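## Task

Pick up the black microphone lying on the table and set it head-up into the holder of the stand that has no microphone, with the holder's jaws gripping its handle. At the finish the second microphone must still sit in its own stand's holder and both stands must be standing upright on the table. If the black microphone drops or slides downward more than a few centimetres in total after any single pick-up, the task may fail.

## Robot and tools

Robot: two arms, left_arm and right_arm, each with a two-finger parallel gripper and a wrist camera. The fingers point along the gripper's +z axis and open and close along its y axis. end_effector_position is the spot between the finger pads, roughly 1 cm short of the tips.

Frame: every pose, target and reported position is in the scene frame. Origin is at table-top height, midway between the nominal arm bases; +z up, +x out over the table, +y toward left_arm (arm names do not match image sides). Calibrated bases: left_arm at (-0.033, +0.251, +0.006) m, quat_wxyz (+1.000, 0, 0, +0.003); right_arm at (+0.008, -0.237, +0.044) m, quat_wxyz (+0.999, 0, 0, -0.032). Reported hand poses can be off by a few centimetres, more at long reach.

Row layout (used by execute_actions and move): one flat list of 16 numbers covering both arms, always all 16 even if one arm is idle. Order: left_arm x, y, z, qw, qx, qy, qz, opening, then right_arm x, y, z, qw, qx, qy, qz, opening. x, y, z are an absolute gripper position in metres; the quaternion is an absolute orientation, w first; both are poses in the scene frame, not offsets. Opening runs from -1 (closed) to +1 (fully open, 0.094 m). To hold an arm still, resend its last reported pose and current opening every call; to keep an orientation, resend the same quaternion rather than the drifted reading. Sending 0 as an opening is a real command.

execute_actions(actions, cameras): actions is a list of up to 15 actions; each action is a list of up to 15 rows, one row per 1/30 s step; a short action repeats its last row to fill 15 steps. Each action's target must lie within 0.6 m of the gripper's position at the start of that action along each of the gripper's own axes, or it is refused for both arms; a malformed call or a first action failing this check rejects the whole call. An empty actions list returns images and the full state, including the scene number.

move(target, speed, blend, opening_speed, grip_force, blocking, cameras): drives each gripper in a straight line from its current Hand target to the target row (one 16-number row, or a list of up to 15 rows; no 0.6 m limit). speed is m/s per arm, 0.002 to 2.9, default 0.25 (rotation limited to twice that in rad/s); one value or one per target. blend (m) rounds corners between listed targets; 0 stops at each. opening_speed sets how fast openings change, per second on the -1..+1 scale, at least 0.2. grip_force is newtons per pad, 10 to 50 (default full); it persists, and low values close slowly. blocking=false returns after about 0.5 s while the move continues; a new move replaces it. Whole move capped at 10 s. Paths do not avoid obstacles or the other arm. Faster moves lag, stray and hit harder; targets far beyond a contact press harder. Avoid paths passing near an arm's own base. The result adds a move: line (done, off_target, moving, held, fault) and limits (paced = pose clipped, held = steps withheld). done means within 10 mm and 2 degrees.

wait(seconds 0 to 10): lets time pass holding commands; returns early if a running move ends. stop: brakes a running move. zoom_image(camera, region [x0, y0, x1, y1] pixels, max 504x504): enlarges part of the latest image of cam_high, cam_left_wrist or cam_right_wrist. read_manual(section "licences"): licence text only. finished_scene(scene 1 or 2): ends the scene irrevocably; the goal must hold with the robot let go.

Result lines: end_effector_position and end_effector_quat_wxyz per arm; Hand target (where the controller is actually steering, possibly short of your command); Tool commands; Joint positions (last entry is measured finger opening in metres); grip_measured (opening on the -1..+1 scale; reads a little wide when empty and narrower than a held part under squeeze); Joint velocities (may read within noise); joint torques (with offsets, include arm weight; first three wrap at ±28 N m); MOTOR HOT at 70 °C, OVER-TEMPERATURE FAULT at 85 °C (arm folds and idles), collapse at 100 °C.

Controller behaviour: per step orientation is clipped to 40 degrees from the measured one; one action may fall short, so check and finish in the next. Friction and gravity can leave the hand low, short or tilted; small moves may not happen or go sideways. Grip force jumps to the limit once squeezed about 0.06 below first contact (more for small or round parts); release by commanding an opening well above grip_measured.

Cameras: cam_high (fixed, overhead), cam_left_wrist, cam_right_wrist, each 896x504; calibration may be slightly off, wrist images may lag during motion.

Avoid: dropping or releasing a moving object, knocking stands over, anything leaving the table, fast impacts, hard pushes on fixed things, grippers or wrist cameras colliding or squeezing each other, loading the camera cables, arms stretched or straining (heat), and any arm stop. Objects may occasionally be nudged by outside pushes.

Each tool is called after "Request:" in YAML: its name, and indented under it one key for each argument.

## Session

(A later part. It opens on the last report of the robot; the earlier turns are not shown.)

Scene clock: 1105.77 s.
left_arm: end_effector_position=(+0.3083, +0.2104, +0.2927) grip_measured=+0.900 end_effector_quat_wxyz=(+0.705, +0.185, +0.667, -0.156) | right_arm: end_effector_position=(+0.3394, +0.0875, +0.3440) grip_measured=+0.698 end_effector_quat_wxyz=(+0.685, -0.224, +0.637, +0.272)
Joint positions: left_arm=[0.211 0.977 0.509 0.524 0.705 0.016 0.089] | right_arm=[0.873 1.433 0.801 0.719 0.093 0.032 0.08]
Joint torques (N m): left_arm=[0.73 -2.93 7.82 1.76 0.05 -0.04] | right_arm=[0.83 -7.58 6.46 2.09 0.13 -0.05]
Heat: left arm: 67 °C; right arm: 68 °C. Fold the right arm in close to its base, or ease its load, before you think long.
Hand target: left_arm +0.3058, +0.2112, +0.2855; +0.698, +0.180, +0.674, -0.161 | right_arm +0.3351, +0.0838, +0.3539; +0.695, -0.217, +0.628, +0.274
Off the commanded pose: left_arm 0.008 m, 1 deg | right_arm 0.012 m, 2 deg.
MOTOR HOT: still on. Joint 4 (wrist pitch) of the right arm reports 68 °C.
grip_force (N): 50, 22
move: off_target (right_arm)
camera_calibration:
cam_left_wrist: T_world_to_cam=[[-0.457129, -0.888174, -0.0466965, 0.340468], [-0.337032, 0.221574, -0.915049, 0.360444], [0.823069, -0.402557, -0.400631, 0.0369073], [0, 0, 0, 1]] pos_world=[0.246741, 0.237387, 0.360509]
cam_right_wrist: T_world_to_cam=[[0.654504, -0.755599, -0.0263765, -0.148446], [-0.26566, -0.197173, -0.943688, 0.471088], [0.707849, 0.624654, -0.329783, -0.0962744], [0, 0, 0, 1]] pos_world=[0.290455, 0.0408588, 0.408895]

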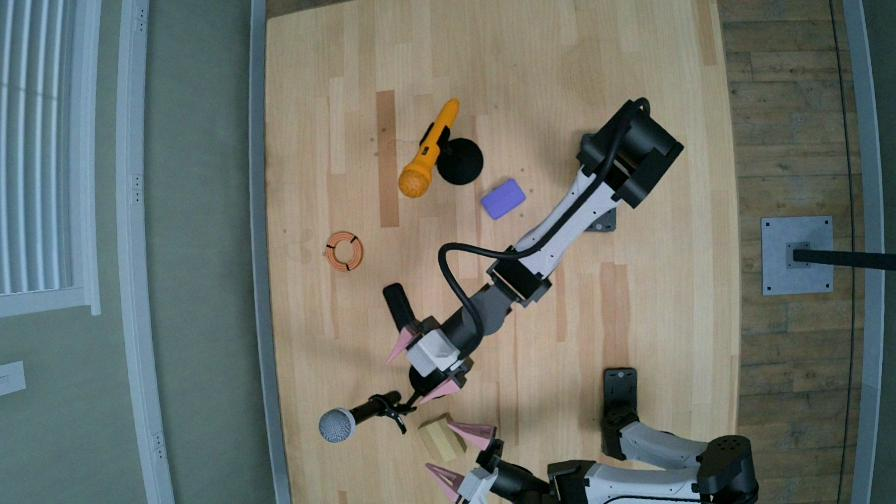

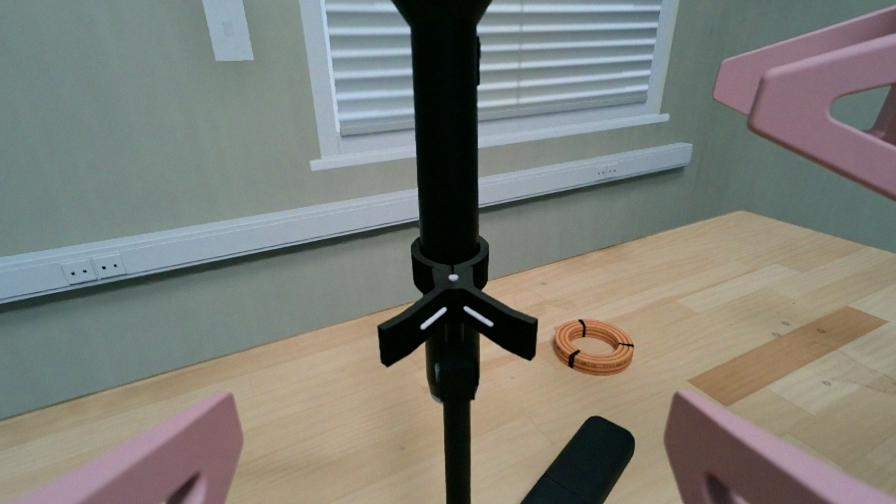

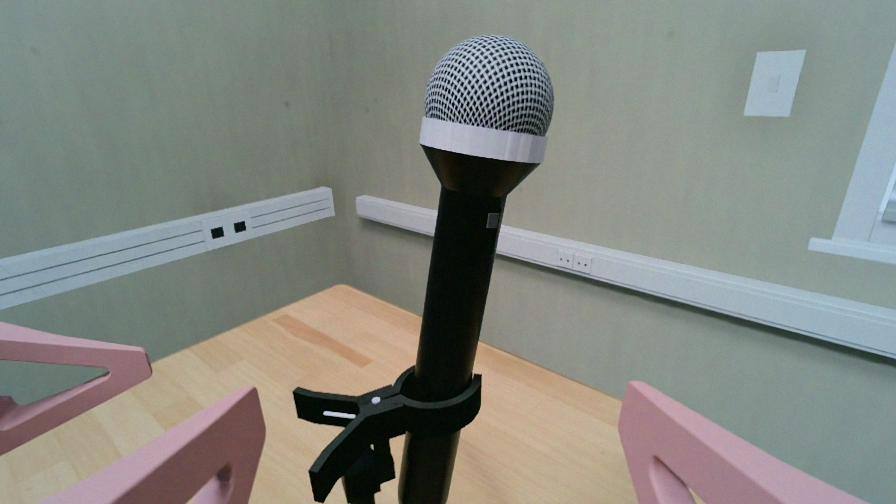

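Request:
wait:
  seconds: 0.2
  cameras: ["cam_right_wrist"]

Request:
zoom_image:
  camera: "cam_right_wrist"
  region: [280, 0, 640, 504]

Scene clock: 1111.13 s.
left_arm: end_effector_position=(+0.3083, +0.2103, +0.2926) grip_measured=+0.900 end_effector_quat_wxyz=(+0.705, +0.185, +0.667, -0.156) | right_arm: end_effector_position=(+0.3394, +0.0874, +0.3440) grip_measured=+0.698 end_effector_quat_wxyz=(+0.685, -0.224, +0.637, +0.272)
Joint positions: left_arm=[0.211 0.977 0.509 0.523 0.705 0.016 0.089] | right_arm=[0.873 1.433 0.801 0.719 0.094 0.032 0.08]
Joint torques (N m): left_arm=[0.77 -2.97 7.73 1.78 0.05 -0.06] | right_arm=[0.83 -7.6 6.46 2.07 0.14 -0.05]
Heat: left arm: 66 °C; right arm: 66 °C.
Hand target: left_arm +0.3058, +0.2112, +0.2855; +0.698, +0.181, +0.674, -0.161 | right_arm +0.3351, +0.0838, +0.3539; +0.695, -0.217, +0.628, +0.274
Tool commands: left_gripper/opening=+0.9 right_gripper/opening=+0.7
Off the commanded pose: left_arm 0.008 m, 1 deg | right_arm 0.012 m, 2 deg.
MOTOR HOT: cleared for the motors of the right arm.
grip_force (N): 50, 22
wait: 0.20 s; at rest from the start
camera_calibration:
cam_right_wrist: T_world_to_cam=[[0.654213, -0.75585, -0.0263866, -0.148349], [-0.265753, -0.197074, -0.943683, 0.471109], [0.708083, 0.624382, -0.329798, -0.0963249], [0, 0, 0, 1]] pos_world=[0.290456, 0.0408574, 0.408895]
Images, in order (width x height): cam_right_wrist 896x504.

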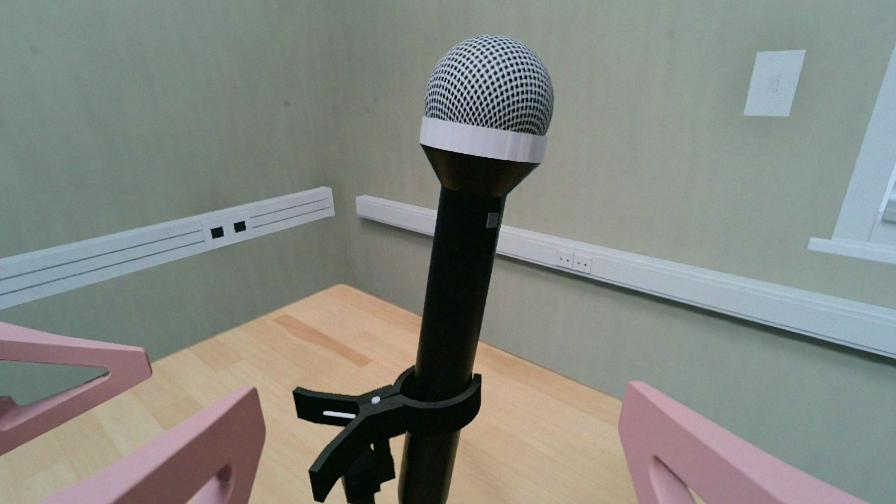

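Scaled by 1.000.

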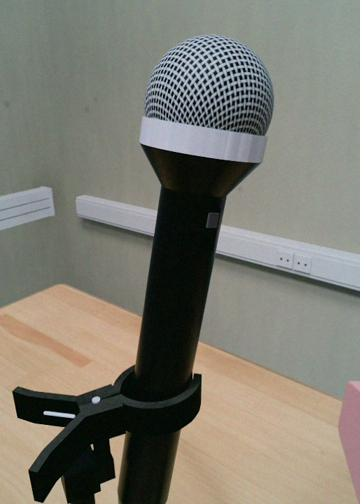

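Stable. Finishing scene 1.

Request:
finished_scene:
  scene: 1

The scene is finished: the task was done.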